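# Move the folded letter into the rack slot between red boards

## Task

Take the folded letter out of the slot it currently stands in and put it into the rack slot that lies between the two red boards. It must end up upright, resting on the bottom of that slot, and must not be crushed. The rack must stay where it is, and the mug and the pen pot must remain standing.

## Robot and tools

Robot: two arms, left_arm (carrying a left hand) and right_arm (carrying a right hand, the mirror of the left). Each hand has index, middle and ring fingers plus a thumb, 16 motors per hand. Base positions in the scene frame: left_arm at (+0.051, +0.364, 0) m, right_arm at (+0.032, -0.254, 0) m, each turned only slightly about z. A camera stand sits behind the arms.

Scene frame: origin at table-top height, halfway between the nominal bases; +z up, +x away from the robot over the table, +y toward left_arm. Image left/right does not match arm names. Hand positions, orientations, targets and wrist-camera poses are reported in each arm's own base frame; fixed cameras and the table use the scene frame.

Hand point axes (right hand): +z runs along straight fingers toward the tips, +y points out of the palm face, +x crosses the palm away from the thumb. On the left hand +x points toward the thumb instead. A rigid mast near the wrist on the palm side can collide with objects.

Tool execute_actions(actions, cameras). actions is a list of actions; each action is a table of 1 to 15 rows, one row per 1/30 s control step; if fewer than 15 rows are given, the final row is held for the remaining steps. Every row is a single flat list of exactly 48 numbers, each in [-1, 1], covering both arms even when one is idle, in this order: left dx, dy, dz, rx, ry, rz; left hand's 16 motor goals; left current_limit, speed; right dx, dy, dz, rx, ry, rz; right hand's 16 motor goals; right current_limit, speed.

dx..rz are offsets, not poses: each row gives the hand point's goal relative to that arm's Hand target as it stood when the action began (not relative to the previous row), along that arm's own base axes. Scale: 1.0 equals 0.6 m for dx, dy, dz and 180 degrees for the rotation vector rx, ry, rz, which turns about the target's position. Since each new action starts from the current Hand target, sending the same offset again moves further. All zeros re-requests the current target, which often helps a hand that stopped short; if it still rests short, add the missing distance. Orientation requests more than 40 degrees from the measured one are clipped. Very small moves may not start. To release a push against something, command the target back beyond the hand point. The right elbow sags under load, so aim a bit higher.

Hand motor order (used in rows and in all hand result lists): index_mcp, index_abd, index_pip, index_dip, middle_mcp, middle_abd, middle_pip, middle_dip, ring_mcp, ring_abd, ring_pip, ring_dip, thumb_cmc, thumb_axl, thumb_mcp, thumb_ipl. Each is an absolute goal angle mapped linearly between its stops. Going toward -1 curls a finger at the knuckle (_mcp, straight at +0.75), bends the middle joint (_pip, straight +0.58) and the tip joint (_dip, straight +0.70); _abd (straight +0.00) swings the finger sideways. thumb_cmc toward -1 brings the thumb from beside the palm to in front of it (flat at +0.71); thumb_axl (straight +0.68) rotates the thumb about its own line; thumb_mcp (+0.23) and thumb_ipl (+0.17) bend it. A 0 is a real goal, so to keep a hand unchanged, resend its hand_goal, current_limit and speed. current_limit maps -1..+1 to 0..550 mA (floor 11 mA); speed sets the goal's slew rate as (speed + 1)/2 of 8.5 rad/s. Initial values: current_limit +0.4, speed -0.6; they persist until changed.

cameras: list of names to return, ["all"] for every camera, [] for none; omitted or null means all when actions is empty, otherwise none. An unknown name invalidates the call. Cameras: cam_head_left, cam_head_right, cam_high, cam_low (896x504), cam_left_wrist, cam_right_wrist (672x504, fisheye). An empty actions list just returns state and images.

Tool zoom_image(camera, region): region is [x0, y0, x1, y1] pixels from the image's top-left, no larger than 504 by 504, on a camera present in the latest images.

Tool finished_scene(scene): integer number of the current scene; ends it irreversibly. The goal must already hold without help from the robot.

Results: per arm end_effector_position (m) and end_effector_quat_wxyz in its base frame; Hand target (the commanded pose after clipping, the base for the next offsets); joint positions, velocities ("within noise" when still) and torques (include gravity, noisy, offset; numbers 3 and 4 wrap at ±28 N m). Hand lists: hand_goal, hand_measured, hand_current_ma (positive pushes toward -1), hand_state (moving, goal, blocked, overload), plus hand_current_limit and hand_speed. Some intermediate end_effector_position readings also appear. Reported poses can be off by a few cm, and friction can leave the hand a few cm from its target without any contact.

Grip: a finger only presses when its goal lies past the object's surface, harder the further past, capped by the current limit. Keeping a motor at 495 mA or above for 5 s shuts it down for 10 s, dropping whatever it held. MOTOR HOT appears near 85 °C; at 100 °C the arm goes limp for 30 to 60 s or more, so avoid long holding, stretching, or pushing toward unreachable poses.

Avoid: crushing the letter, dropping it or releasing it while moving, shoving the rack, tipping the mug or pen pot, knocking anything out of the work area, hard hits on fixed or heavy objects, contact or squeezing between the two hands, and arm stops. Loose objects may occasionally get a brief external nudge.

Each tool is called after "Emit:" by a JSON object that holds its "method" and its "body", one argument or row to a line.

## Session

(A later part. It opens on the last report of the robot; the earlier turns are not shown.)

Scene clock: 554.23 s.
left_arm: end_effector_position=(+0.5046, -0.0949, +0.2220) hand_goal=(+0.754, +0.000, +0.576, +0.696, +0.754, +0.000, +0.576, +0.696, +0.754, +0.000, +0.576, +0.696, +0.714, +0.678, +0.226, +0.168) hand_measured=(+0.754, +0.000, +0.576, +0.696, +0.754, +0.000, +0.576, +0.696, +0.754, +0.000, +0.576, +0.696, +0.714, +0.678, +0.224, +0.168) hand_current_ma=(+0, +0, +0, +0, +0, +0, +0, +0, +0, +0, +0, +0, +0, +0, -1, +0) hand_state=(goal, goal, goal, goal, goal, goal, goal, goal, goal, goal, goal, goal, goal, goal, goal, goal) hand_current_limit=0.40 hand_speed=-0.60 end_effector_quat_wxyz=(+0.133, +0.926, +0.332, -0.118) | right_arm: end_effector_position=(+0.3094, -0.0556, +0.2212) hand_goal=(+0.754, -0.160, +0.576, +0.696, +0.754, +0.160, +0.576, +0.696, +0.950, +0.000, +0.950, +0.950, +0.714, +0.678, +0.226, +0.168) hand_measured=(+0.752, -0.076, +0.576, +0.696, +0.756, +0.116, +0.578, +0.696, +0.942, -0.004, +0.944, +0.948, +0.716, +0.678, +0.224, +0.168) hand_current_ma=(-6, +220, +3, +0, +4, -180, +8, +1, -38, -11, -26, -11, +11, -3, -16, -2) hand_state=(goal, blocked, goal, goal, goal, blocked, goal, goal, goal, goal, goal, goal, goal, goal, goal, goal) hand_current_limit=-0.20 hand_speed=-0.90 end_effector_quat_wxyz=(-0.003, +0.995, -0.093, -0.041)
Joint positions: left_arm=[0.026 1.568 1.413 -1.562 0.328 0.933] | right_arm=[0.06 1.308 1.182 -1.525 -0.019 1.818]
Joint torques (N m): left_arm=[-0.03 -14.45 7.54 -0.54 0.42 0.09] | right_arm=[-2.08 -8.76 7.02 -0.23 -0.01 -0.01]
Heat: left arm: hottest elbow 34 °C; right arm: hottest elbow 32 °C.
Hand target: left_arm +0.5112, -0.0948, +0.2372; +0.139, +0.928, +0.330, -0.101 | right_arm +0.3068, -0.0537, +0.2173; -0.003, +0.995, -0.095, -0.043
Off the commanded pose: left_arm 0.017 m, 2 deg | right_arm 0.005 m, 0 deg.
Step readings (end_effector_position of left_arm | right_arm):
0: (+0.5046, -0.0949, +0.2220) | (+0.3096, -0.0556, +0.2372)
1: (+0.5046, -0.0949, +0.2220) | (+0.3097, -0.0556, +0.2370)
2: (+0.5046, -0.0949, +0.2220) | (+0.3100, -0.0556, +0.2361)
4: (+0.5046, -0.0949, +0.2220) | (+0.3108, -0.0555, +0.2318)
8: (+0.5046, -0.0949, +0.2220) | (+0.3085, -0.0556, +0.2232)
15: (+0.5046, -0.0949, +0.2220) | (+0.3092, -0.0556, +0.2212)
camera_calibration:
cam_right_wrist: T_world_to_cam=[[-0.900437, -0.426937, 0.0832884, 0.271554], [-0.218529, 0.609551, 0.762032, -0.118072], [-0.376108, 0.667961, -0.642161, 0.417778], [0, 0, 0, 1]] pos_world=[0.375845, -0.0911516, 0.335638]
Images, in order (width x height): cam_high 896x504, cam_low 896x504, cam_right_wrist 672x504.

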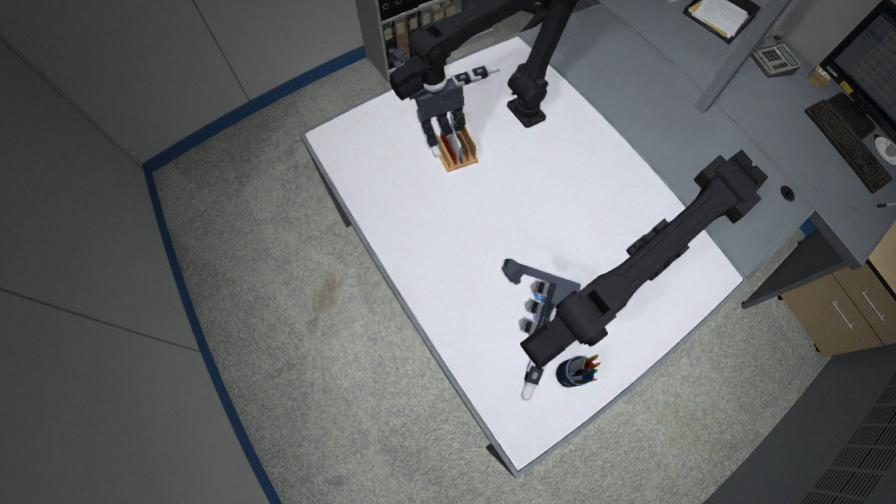

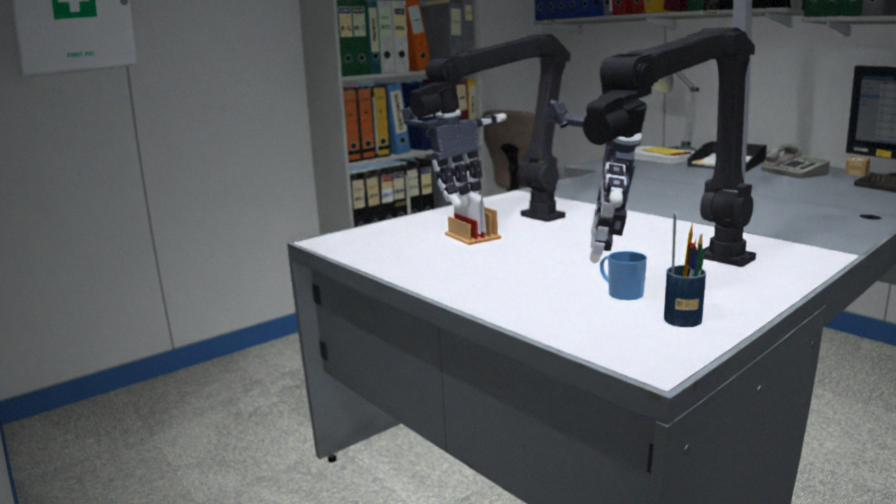

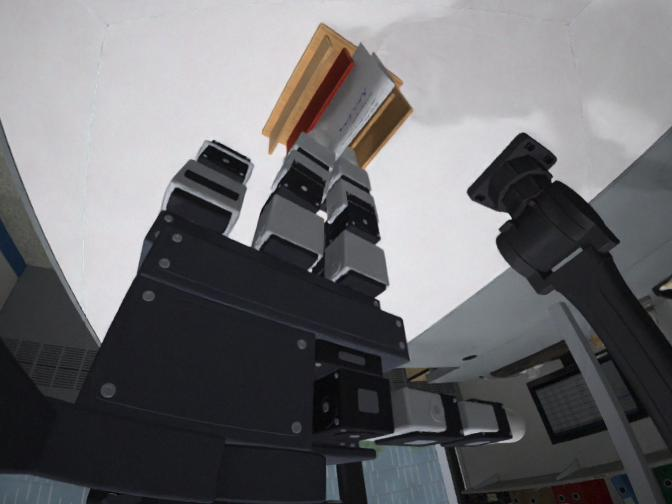

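Emit:
{"method": "execute_actions", "body": {
  "actions": [
    [[0,0,0,0,0,0,0.754,0,0.576,0.696,0.754,0,0.576,0.696,0.754,0,0.576,0.696,0.714,0.678,0.226,0.168,0.4,-0.6,0.001,0,-0.0245,0,0,0,0.754,-0.16,0.576,0.696,0.754,0.16,0.576,0.696,0.95,0,0.95,0.95,0.714,0.678,0.226,0.168,-0.2,-0.9]]
  ],
  "cameras": ["cam_low","cam_high","cam_right_wrist"]
}}

Emit:
{"method": "zoom_image", "body": {
  "camera": "cam_right_wrist",
  "region": [300, 15, 410, 125]
}}

Emit:
{"method": "zoom_image", "body": {
  "camera": "cam_high",
  "region": [435, 130, 475, 170]
}}

Emit:
{"method": "zoom_image", "body": {
  "camera": "cam_low",
  "region": [440, 180, 500, 240]
}}

Scene clock: 560.57 s.
left_arm: end_effector_position=(+0.5046, -0.0949, +0.2220) hand_goal=(+0.754, +0.000, +0.576, +0.696, +0.754, +0.000, +0.576, +0.696, +0.754, +0.000, +0.576, +0.696, +0.714, +0.678, +0.226, +0.168) hand_measured=(+0.754, +0.000, +0.576, +0.696, +0.754, +0.000, +0.576, +0.696, +0.754, +0.000, +0.576, +0.696, +0.714, +0.678, +0.224, +0.168) hand_current_ma=(+0, +0, +0, +0, +0, +0, +0, +0, +0, +0, +0, +0, +0, +0, -1, +0) hand_state=(goal, goal, goal, goal, goal, goal, goal, goal, goal, goal, goal, goal, goal, goal, goal, goal) hand_current_limit=0.40 hand_speed=-0.60 end_effector_quat_wxyz=(+0.133, +0.926, +0.332, -0.118) | right_arm: end_effector_position=(+0.3095, -0.0556, +0.2086) hand_goal=(+0.754, -0.160, +0.576, +0.696, +0.754, +0.160, +0.576, +0.696, +0.950, +0.000, +0.950, +0.950, +0.714, +0.678, +0.226, +0.168) hand_measured=(+0.752, -0.076, +0.576, +0.696, +0.756, +0.116, +0.578, +0.696, +0.942, -0.004, +0.944, +0.948, +0.716, +0.678, +0.224, +0.168) hand_current_ma=(-6, +220, +3, +0, +4, -180, +8, +1, -38, -11, -26, -11, +11, -3, -16, -2) hand_state=(goal, blocked, goal, goal, goal, blocked, goal, goal, goal, goal, goal, goal, goal, goal, goal, goal) hand_current_limit=-0.20 hand_speed=-0.90 end_effector_quat_wxyz=(-0.004, +0.995, -0.093, -0.037)
Joint positions: left_arm=[0.026 1.568 1.413 -1.562 0.328 0.933] | right_arm=[0.06 1.308 1.15 -1.486 -0.019 1.818]
Joint torques (N m): left_arm=[0.15 -15.38 7.39 -0.53 0.42 0.12] | right_arm=[-2.08 -8.12 6.97 -0.18 -0.01 -0.01]
Heat: left arm: hottest elbow 34 °C; right arm: hottest elbow 33 °C.
Hand target: left_arm +0.5112, -0.0948, +0.2372; +0.139, +0.928, +0.330, -0.101 | right_arm +0.3073, -0.0537, +0.2025; -0.003, +0.994, -0.095, -0.043
Off the commanded pose: left_arm 0.017 m, 2 deg | right_arm 0.007 m, 1 deg.
Step readings (end_effector_position of left_arm | right_arm):
0: (+0.5046, -0.0949, +0.2220) | (+0.3094, -0.0556, +0.2212)
1: (+0.5046, -0.0949, +0.2220) | (+0.3095, -0.0556, +0.2211)
2: (+0.5046, -0.0949, +0.2220) | (+0.3100, -0.0555, +0.2203)
4: (+0.5046, -0.0949, +0.2220) | (+0.3107, -0.0555, +0.2171)
8: (+0.5046, -0.0949, +0.2220) | (+0.3087, -0.0556, +0.2101)
15: (+0.5046, -0.0949, +0.2220) | (+0.3094, -0.0556, +0.2086)
camera_calibration:
cam_right_wrist: T_world_to_cam=[[-0.900998, -0.427019, 0.0765278, 0.274234], [-0.22412, 0.609211, 0.760679, -0.106514], [-0.371446, 0.668219, -0.644601, 0.408765], [0, 0, 0, 1]] pos_world=[0.375047, -0.0911516, 0.323527]
Images, in order (width x height): cam_high 896x504, cam_low 896x504, cam_right_wrist 672x504.

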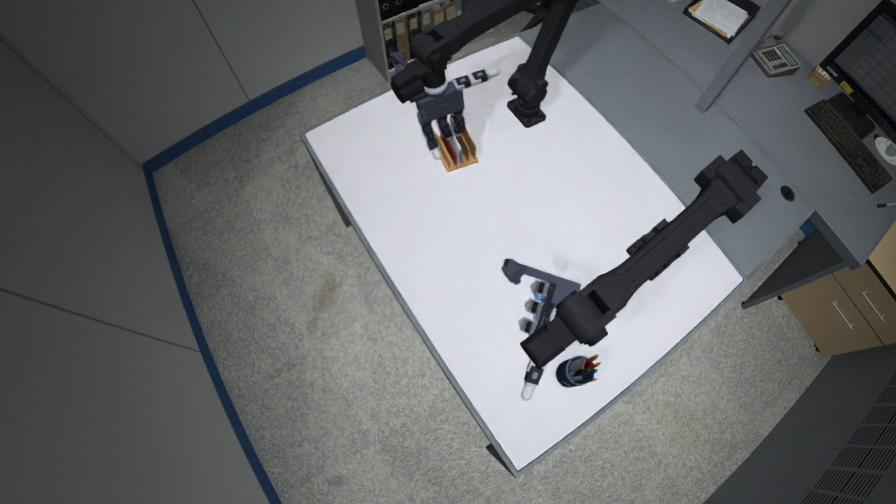

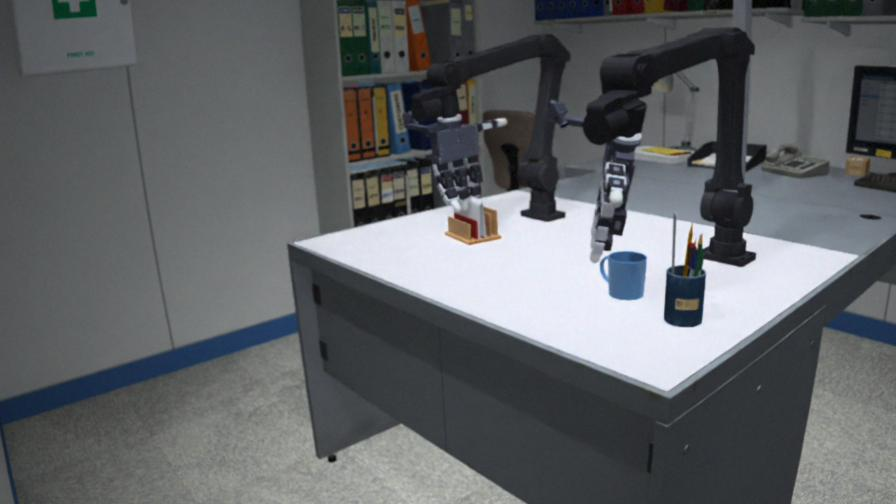

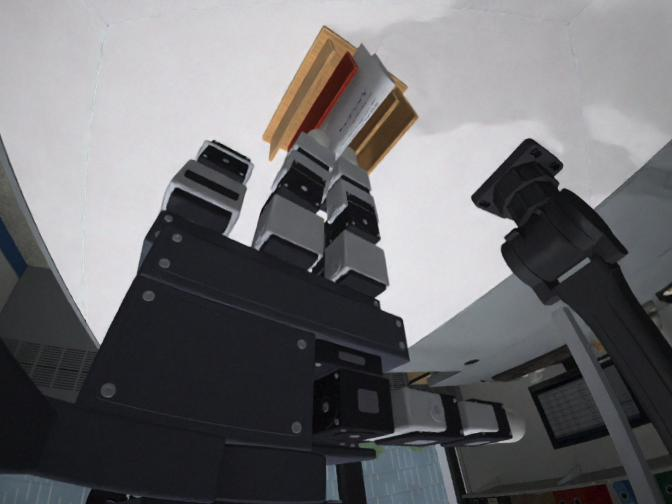

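Scaled by 4.582 from the camera's 672x504 image, which has a finer 960x720 frame.

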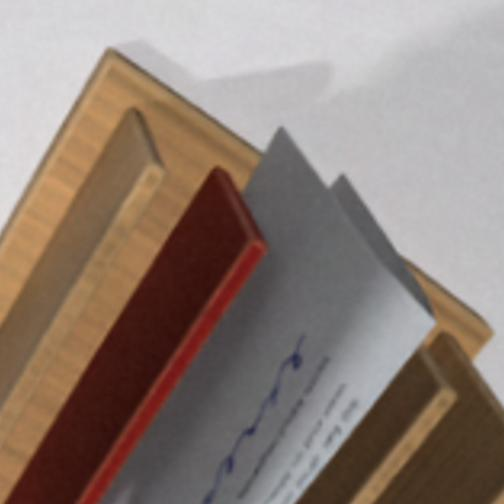

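Scaled by 12.600 from the camera's 896x504 image, which has a finer 1280x720 frame.

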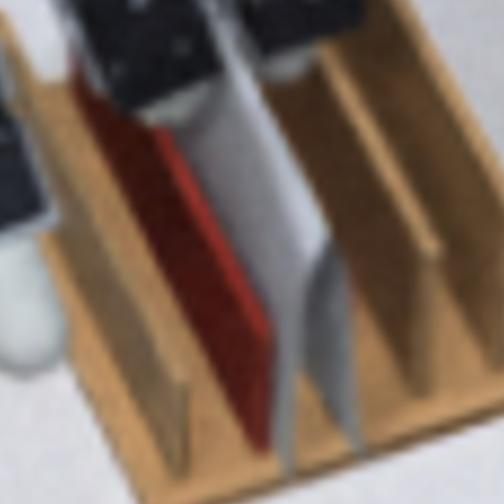

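Scaled by 8.400 from the camera's 896x504 image, which has a finer 1280x720 frame.

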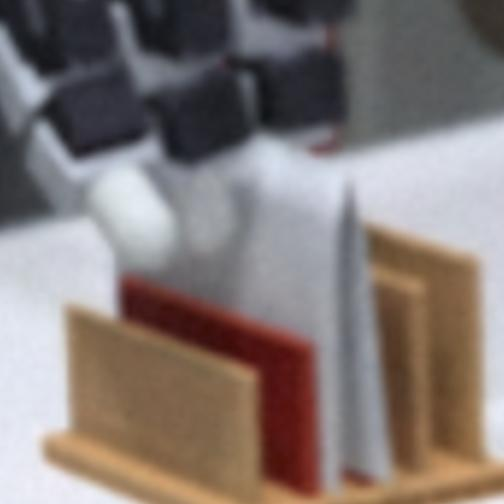

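Emit:
{"method": "execute_actions", "body": {
  "actions": [
    [[0,0,0,0,0,0,0.754,0,0.576,0.696,0.754,0,0.576,0.696,0.754,0,0.576,0.696,0.714,0.678,0.226,0.168,0.4,-0.6,0,0,-0.0065,0,0,0,0.754,-0.16,0.576,0.696,0.754,0.16,0.576,0.696,0.95,0,0.95,0.95,0.714,0.678,0.226,0.168,-0.2,-0.9]],
    [[0,0,0,0,0,0,0.754,0,0.576,0.696,0.754,0,0.576,0.696,0.754,0,0.576,0.696,0.714,0.678,0.226,0.168,0.4,-0.6,0,0,0,0,0,0,0.754,-0.076,0.576,0.696,0.754,0.115,0.576,0.696,0.95,0,0.95,0.95,0.714,0.678,0.226,0.168,-0.2,-0.9]]
  ],
  "cameras": ["cam_low","cam_high","cam_right_wrist"]
}}

Emit:
{"method": "zoom_image", "body": {
  "camera": "cam_right_wrist",
  "region": [300, 15, 410, 125]
}}

Emit:
{"method": "zoom_image", "body": {
  "camera": "cam_low",
  "region": [440, 180, 500, 240]
}}

Scene clock: 567.90 s.
left_arm: end_effector_position=(+0.5046, -0.0949, +0.2220) hand_goal=(+0.754, +0.000, +0.576, +0.696, +0.754, +0.000, +0.576, +0.696, +0.754, +0.000, +0.576, +0.696, +0.714, +0.678, +0.226, +0.168) hand_measured=(+0.754, +0.000, +0.576, +0.696, +0.754, +0.000, +0.576, +0.696, +0.754, +0.000, +0.576, +0.696, +0.714, +0.678, +0.224, +0.168) hand_current_ma=(+0, +0, +0, +0, +0, +0, +0, +0, +0, +0, +0, +0, +0, +0, -1, +0) hand_state=(goal, goal, goal, goal, goal, goal, goal, goal, goal, goal, goal, goal, goal, goal, goal, goal) hand_current_limit=0.40 hand_speed=-0.60 end_effector_quat_wxyz=(+0.133, +0.926, +0.332, -0.118) | right_arm: end_effector_position=(+0.3097, -0.0556, +0.2055) hand_goal=(+0.754, -0.076, +0.576, +0.696, +0.754, +0.116, +0.576, +0.696, +0.950, +0.000, +0.950, +0.950, +0.714, +0.678, +0.226, +0.168) hand_measured=(+0.752, -0.072, +0.576, +0.696, +0.756, +0.110, +0.578, +0.696, +0.942, -0.004, +0.944, +0.948, +0.716, +0.678, +0.224, +0.168) hand_current_ma=(-6, +13, +3, +0, +4, -23, +8, +1, -38, -11, -26, -11, +11, -3, -16, -2) hand_state=(goal, goal, goal, goal, goal, goal, goal, goal, goal, goal, goal, goal, goal, goal, goal, goal) hand_current_limit=-0.20 hand_speed=-0.90 end_effector_quat_wxyz=(-0.004, +0.995, -0.093, -0.036)
Joint positions: left_arm=[0.026 1.568 1.413 -1.562 0.328 0.933] | right_arm=[0.06 1.308 1.143 -1.475 -0.019 1.818]
Joint torques (N m): left_arm=[-0.21 -14.51 7.25 -0.58 0.42 0.11] | right_arm=[-2.08 -7.94 6.93 -0.21 0 -0.01]
Heat: left arm: hottest elbow 34 °C; right arm: hottest elbow 32 °C.
Hand target: left_arm +0.5112, -0.0948, +0.2372; +0.139, +0.928, +0.330, -0.101 | right_arm +0.3074, -0.0537, +0.1987; -0.003, +0.995, -0.095, -0.043
Off the commanded pose: left_arm 0.017 m, 2 deg | right_arm 0.007 m, 1 deg.
Step readings (end_effector_position of left_arm | right_arm):
0: (+0.5046, -0.0949, +0.2220) | (+0.3095, -0.0556, +0.2086)
1: (+0.5046, -0.0949, +0.2220) | (+0.3095, -0.0556, +0.2086)
2: (+0.5046, -0.0949, +0.2220) | (+0.3097, -0.0556, +0.2085)
4: (+0.5046, -0.0949, +0.2220) | (+0.3104, -0.0555, +0.2082)
8: (+0.5046, -0.0949, +0.2220) | (+0.3101, -0.0555, +0.2063)
15: (+0.5046, -0.0949, +0.2220) | (+0.3096, -0.0556, +0.2056)
16: (+0.5046, -0.0949, +0.2220) | (+0.3096, -0.0556, +0.2056)
17: (+0.5046, -0.0949, +0.2220) | (+0.3097, -0.0556, +0.2055)
19: (+0.5046, -0.0949, +0.2220) | (+0.3097, -0.0556, +0.2055)
23: (+0.5046, -0.0949, +0.2220) | (+0.3097, -0.0556, +0.2055)
30: (+0.5046, -0.0949, +0.2220) | (+0.3097, -0.0556, +0.2055)
camera_calibration:
cam_right_wrist: T_world_to_cam=[[-0.901217, -0.427042, 0.0737771, 0.275329], [-0.226372, 0.609054, 0.760138, -0.103323], [-0.369545, 0.668348, -0.64556, 0.406462], [0, 0, 0, 1]] pos_world=[0.374948, -0.0911516, 0.320622]
Images, in order (width x height): cam_high 896x504, cam_low 896x504, cam_right_wrist 672x504.

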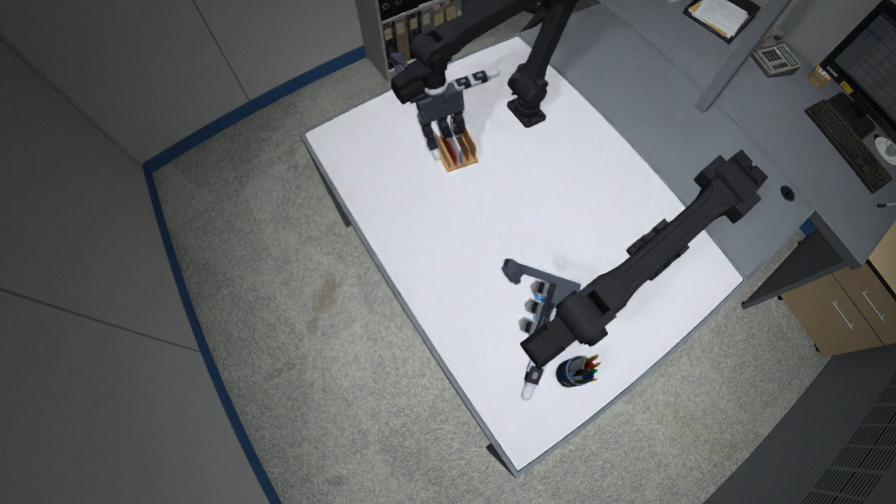

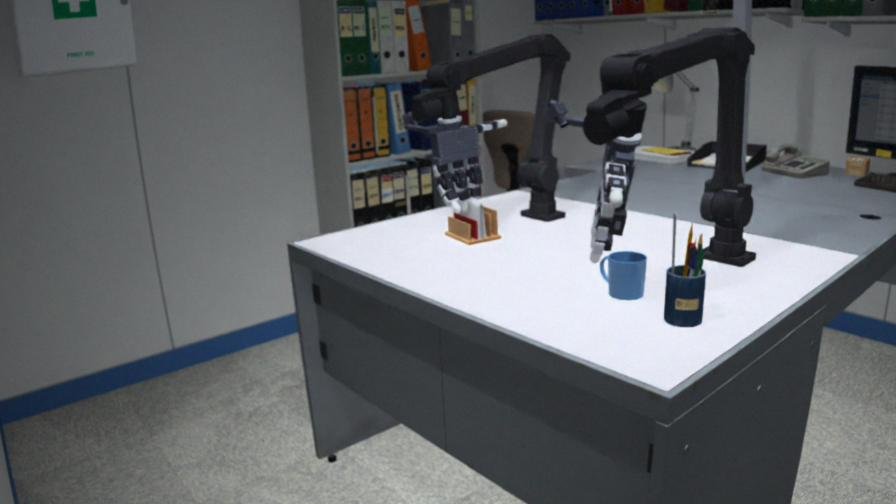

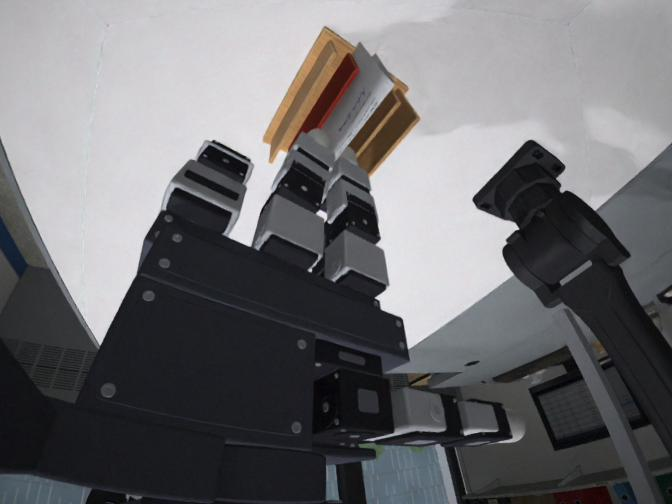

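Scaled by 4.582 from the camera's 672x504 image, which has a finer 960x720 frame.

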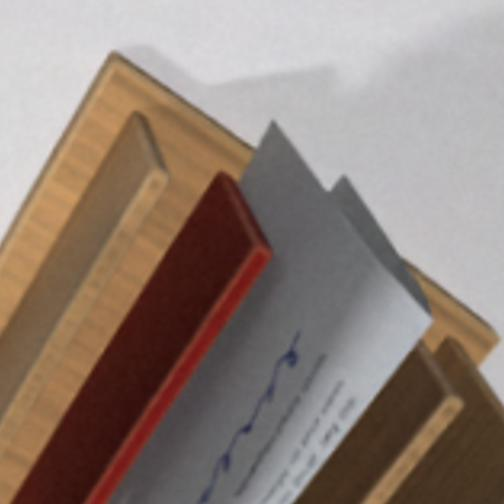

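Scaled by 8.400 from the camera's 896x504 image, which has a finer 1280x720 frame.

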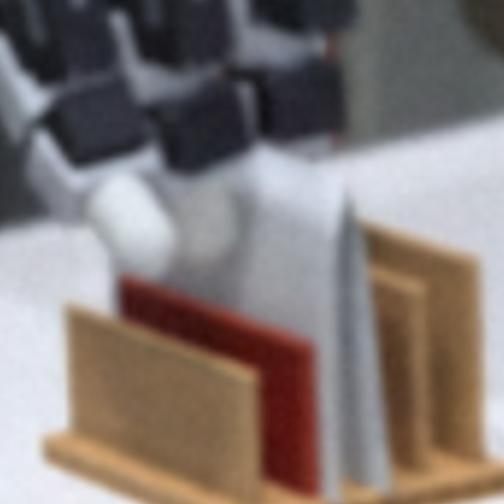

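Emit:
{"method": "execute_actions", "body": {
  "actions": [
    [[0,0,0,0,0,0,0.754,0,0.576,0.696,0.754,0,0.576,0.696,0.754,0,0.576,0.696,0.714,0.678,0.226,0.168,0.4,-0.6,0,0,0.0,0,0,0,0.754,0.03,0.576,0.696,0.754,0.0,0.576,0.696,0.95,0,0.95,0.95,0.714,0.678,0.226,0.168,0.0,-0.9]],
    [[0,0,0,0,0,0,0.754,0,0.576,0.696,0.754,0,0.576,0.696,0.754,0,0.576,0.696,0.714,0.678,0.226,0.168,0.4,-0.6,0,0,0,0,0,0,0.754,0.2,0.576,0.696,0.754,-0.2,0.576,0.696,0.95,0,0.95,0.95,0.714,0.678,0.226,0.168,0.0,-0.8]]
  ],
  "cameras": ["cam_low","cam_high","cam_right_wrist"]
}}

Emit:
{"method": "zoom_image", "body": {
  "camera": "cam_right_wrist",
  "region": [250, 15, 430, 195]
}}

Emit:
{"method": "zoom_image", "body": {
  "camera": "cam_low",
  "region": [440, 180, 500, 240]
}}

Emit:
{"method": "zoom_image", "body": {
  "camera": "cam_high",
  "region": [425, 120, 485, 180]
}}

Scene clock: 574.53 s.
left_arm: end_effector_position=(+0.5046, -0.0949, +0.2220) hand_goal=(+0.754, +0.000, +0.576, +0.696, +0.754, +0.000, +0.576, +0.696, +0.754, +0.000, +0.576, +0.696, +0.714, +0.678, +0.226, +0.168) hand_measured=(+0.754, +0.000, +0.576, +0.696, +0.754, +0.000, +0.576, +0.696, +0.754, +0.000, +0.576, +0.696, +0.714, +0.678, +0.224, +0.168) hand_current_ma=(+0, +0, +0, +0, +0, +0, +0, +0, +0, +0, +0, +0, +0, +0, -1, +0) hand_state=(goal, goal, goal, goal, goal, goal, goal, goal, goal, goal, goal, goal, goal, goal, goal, goal) hand_current_limit=0.40 hand_speed=-0.60 end_effector_quat_wxyz=(+0.133, +0.926, +0.332, -0.118) | right_arm: end_effector_position=(+0.3097, -0.0556, +0.2055) hand_goal=(+0.754, +0.200, +0.576, +0.696, +0.754, -0.200, +0.576, +0.696, +0.950, +0.000, +0.950, +0.950, +0.714, +0.678, +0.226, +0.168) hand_measured=(+0.752, +0.194, +0.576, +0.696, +0.756, -0.196, +0.578, +0.696, +0.942, -0.004, +0.944, +0.948, +0.716, +0.678, +0.224, +0.168) hand_current_ma=(-6, -23, +3, +0, +4, +15, +8, +1, -38, -11, -26, -11, +11, -3, -16, -2) hand_state=(goal, goal, goal, goal, goal, goal, goal, goal, goal, goal, goal, goal, goal, goal, goal, goal) hand_current_limit=0.00 hand_speed=-0.80 end_effector_quat_wxyz=(-0.004, +0.995, -0.093, -0.036)
Joint positions: left_arm=[0.026 1.568 1.413 -1.562 0.328 0.933] | right_arm=[0.06 1.308 1.143 -1.475 -0.019 1.818]
Joint torques (N m): left_arm=[0.5 -14.68 7.54 -0.46 0.43 0.15] | right_arm=[-2.08 -7.94 6.93 -0.23 -0.01 -0.01]
Heat: left arm: hottest elbow 34 °C; right arm: hottest elbow 33 °C.
Hand target: left_arm +0.5112, -0.0948, +0.2372; +0.139, +0.928, +0.330, -0.101 | right_arm +0.3074, -0.0537, +0.1987; -0.003, +0.995, -0.095, -0.043
Off the commanded pose: left_arm 0.017 m, 2 deg | right_arm 0.007 m, 1 deg.
Step readings (end_effector_position of left_arm | right_arm):
0: (+0.5046, -0.0949, +0.2220) | (+0.3097, -0.0556, +0.2055)
1: (+0.5046, -0.0949, +0.2220) | (+0.3097, -0.0556, +0.2055)
2: (+0.5046, -0.0949, +0.2220) | (+0.3097, -0.0556, +0.2055)
4: (+0.5046, -0.0949, +0.2220) | (+0.3097, -0.0556, +0.2055)
8: (+0.5046, -0.0949, +0.2220) | (+0.3097, -0.0556, +0.2055)
15: (+0.5046, -0.0949, +0.2220) | (+0.3097, -0.0556, +0.2055)
16: (+0.5046, -0.0949, +0.2220) | (+0.3097, -0.0556, +0.2055)
17: (+0.5046, -0.0949, +0.2220) | (+0.3097, -0.0556, +0.2055)
19: (+0.5046, -0.0949, +0.2220) | (+0.3097, -0.0556, +0.2055)
23: (+0.5046, -0.0949, +0.2220) | (+0.3097, -0.0556, +0.2055)
30: (+0.5046, -0.0949, +0.2220) | (+0.3097, -0.0556, +0.2055)
camera_calibration:
cam_right_wrist: T_world_to_cam=[[-0.901217, -0.427042, 0.0737771, 0.275329], [-0.226372, 0.609054, 0.760138, -0.103323], [-0.369545, 0.668348, -0.64556, 0.406462], [0, 0, 0, 1]] pos_world=[0.374948, -0.0911516, 0.320622]
Images, in order (width x height): cam_high 896x504, cam_low 896x504, cam_right_wrist 672x504.

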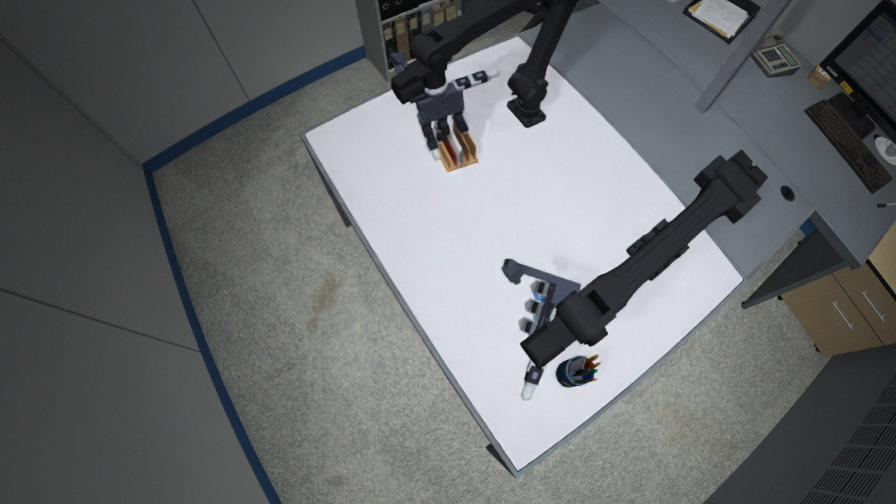

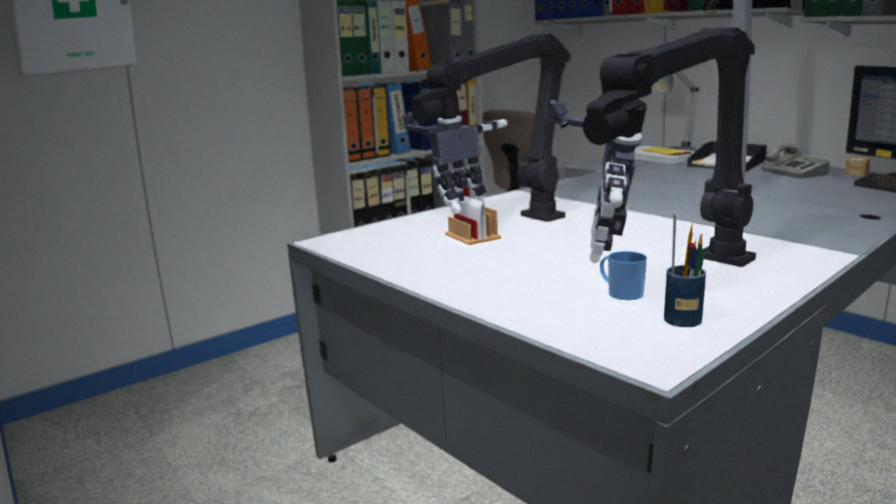

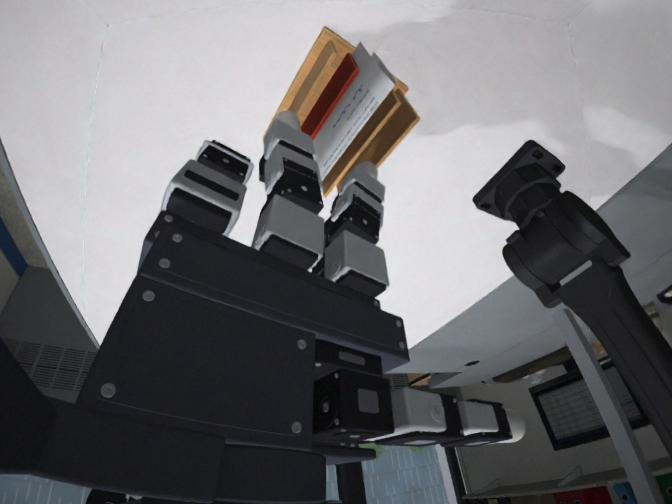

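Scaled by 2.800 from the camera's 672x504 image, which has a finer 960x720 frame.

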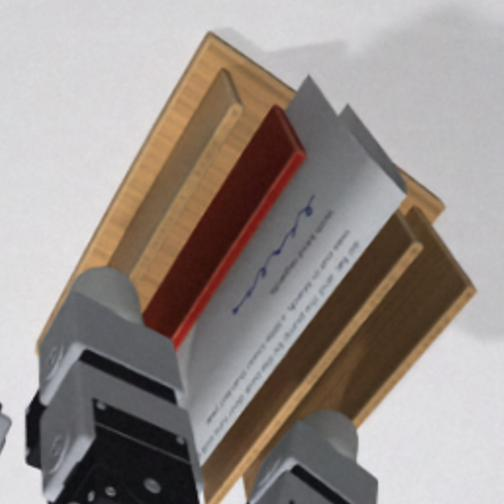

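Scaled by 8.400 from the camera's 896x504 image, which has a finer 1280x720 frame.

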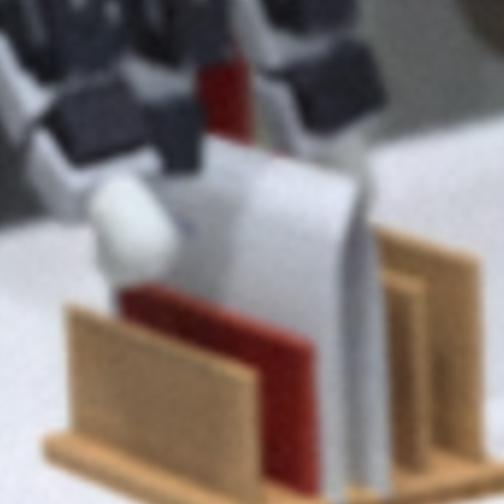

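Scaled by 8.400 from the camera's 896x504 image, which has a finer 1280x720 frame.

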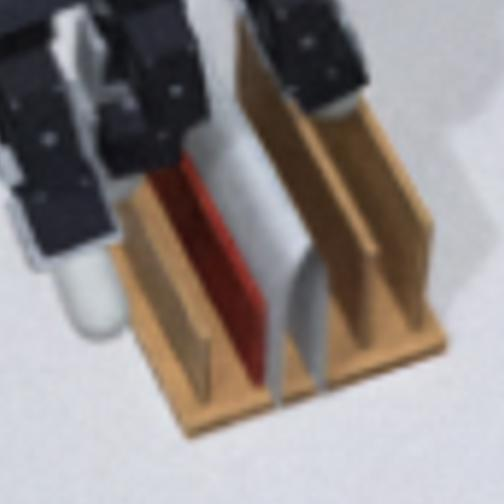

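Emit:
{"method": "execute_actions", "body": {
  "actions": [
    [[0,0,0,0,0,0,0.754,0,0.576,0.696,0.754,0,0.576,0.696,0.754,0,0.576,0.696,0.714,0.678,0.226,0.168,0.4,-0.6,0.0317,0,0.0417,-0.0035,-0.0221,0,0.754,0.2,0.576,0.696,0.754,-0.2,0.576,0.696,0.95,0,0.95,0.95,0.714,0.678,0.226,0.168,0.0,-0.8]],
    [[0,0,0,0,0,0,0.754,0,0.576,0.696,0.754,0,0.576,0.696,0.754,0,0.576,0.696,0.714,0.678,0.226,0.168,0.4,-0.6,0,0,0.025,0,0,0,0.754,0.2,0.576,0.696,0.754,-0.2,0.576,0.696,0.95,0,0.95,0.95,0.714,0.678,0.226,0.168,0.0,-0.8]]
  ],
  "cameras": ["cam_low","cam_right_wrist"]
}}

Emit:
{"method": "zoom_image", "body": {
  "camera": "cam_low",
  "region": [440, 180, 500, 240]
}}

Scene clock: 579.67 s.
left_arm: end_effector_position=(+0.5046, -0.0949, +0.2220) hand_goal=(+0.754, +0.000, +0.576, +0.696, +0.754, +0.000, +0.576, +0.696, +0.754, +0.000, +0.576, +0.696, +0.714, +0.678, +0.226, +0.168) hand_measured=(+0.754, +0.000, +0.576, +0.696, +0.754, +0.000, +0.576, +0.696, +0.754, +0.000, +0.576, +0.696, +0.714, +0.678, +0.224, +0.168) hand_current_ma=(+0, +0, +0, +0, +0, +0, +0, +0, +0, +0, +0, +0, +0, +0, -1, +0) hand_state=(goal, goal, goal, goal, goal, goal, goal, goal, goal, goal, goal, goal, goal, goal, goal, goal) hand_current_limit=0.40 hand_speed=-0.60 end_effector_quat_wxyz=(+0.133, +0.926, +0.332, -0.118) | right_arm: end_effector_position=(+0.3094, -0.0573, +0.2155) hand_goal=(+0.754, +0.200, +0.576, +0.696, +0.754, -0.200, +0.576, +0.696, +0.950, +0.000, +0.950, +0.950, +0.714, +0.678, +0.226, +0.168) hand_measured=(+0.752, +0.194, +0.576, +0.696, +0.756, -0.196, +0.578, +0.696, +0.942, -0.004, +0.944, +0.948, +0.716, +0.678, +0.224, +0.168) hand_current_ma=(-6, -23, +3, +0, +4, +14, +8, +1, -38, -11, -26, -11, +11, -3, -16, -2) hand_state=(goal, goal, goal, goal, goal, goal, goal, goal, goal, goal, goal, goal, goal, goal, goal, goal) hand_current_limit=0.00 hand_speed=-0.80 end_effector_quat_wxyz=(+0.003, +0.995, -0.095, -0.038)
Joint positions: left_arm=[0.026 1.568 1.413 -1.562 0.328 0.933] | right_arm=[0.061 1.308 1.166 -1.504 -0.007 1.822]
Joint torques (N m): left_arm=[-0.38 -14.62 7.64 -0.49 0.45 0.1] | right_arm=[-1.79 -9 12.49 -0.95 0.12 -0.01]
Heat: left arm: hottest elbow 34 °C; right arm: hottest elbow 33 °C.
Hand target: left_arm +0.5112, -0.0948, +0.2372; +0.139, +0.928, +0.330, -0.101 | right_arm +0.3263, -0.0536, +0.2386; -0.001, +0.995, -0.095, -0.008
Off the commanded pose: left_arm 0.017 m, 2 deg | right_arm 0.029 m, 4 deg.
Step readings (end_effector_position of left_arm | right_arm):
0: (+0.5046, -0.0949, +0.2220) | (+0.3097, -0.0556, +0.2055)
1: (+0.5046, -0.0949, +0.2220) | (+0.3097, -0.0556, +0.2055)
2: (+0.5046, -0.0949, +0.2220) | (+0.3097, -0.0559, +0.2057)
4: (+0.5046, -0.0949, +0.2220) | (+0.3097, -0.0565, +0.2060)
8: (+0.5046, -0.0949, +0.2220) | (+0.3097, -0.0571, +0.2063)
15: (+0.5046, -0.0949, +0.2220) | (+0.3096, -0.0573, +0.2064)
16: (+0.5046, -0.0949, +0.2220) | (+0.3096, -0.0573, +0.2064)
17: (+0.5046, -0.0949, +0.2220) | (+0.3094, -0.0573, +0.2065)
19: (+0.5046, -0.0949, +0.2220) | (+0.3082, -0.0574, +0.2076)
23: (+0.5046, -0.0949, +0.2220) | (+0.3082, -0.0574, +0.2122)
30: (+0.5046, -0.0949, +0.2220) | (+0.3097, -0.0573, +0.2154)
camera_calibration:
cam_right_wrist: T_world_to_cam=[[-0.902014, -0.423404, 0.0842654, 0.271682], [-0.220234, 0.619189, 0.753725, -0.109766], [-0.371306, 0.661312, -0.651765, 0.415458], [0, 0, 0, 1]] pos_world=[0.375149, -0.0917505, 0.330621]
Images, in order (width x height): cam_low 896x504, cam_right_wrist 672x504.

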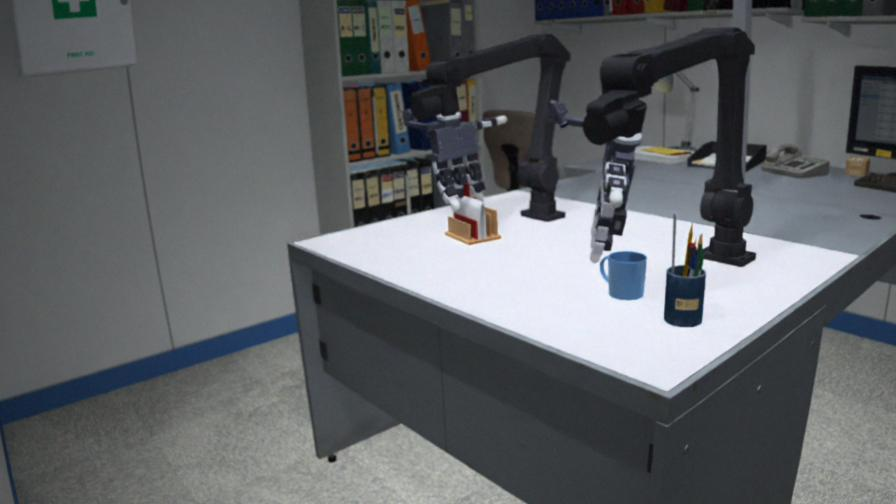

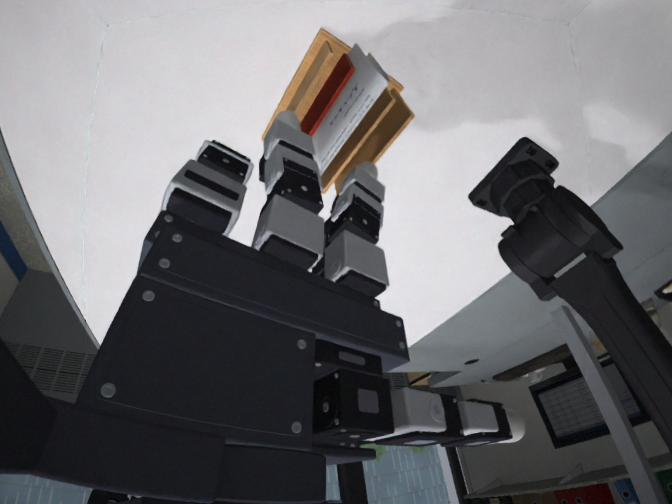

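Scaled by 8.400 from the camera's 896x504 image, which has a finer 1280x720 frame.

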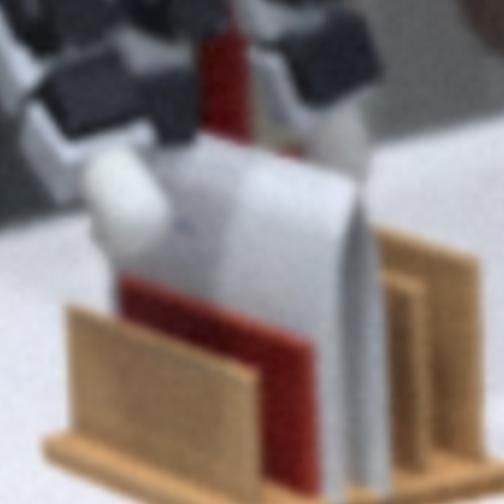

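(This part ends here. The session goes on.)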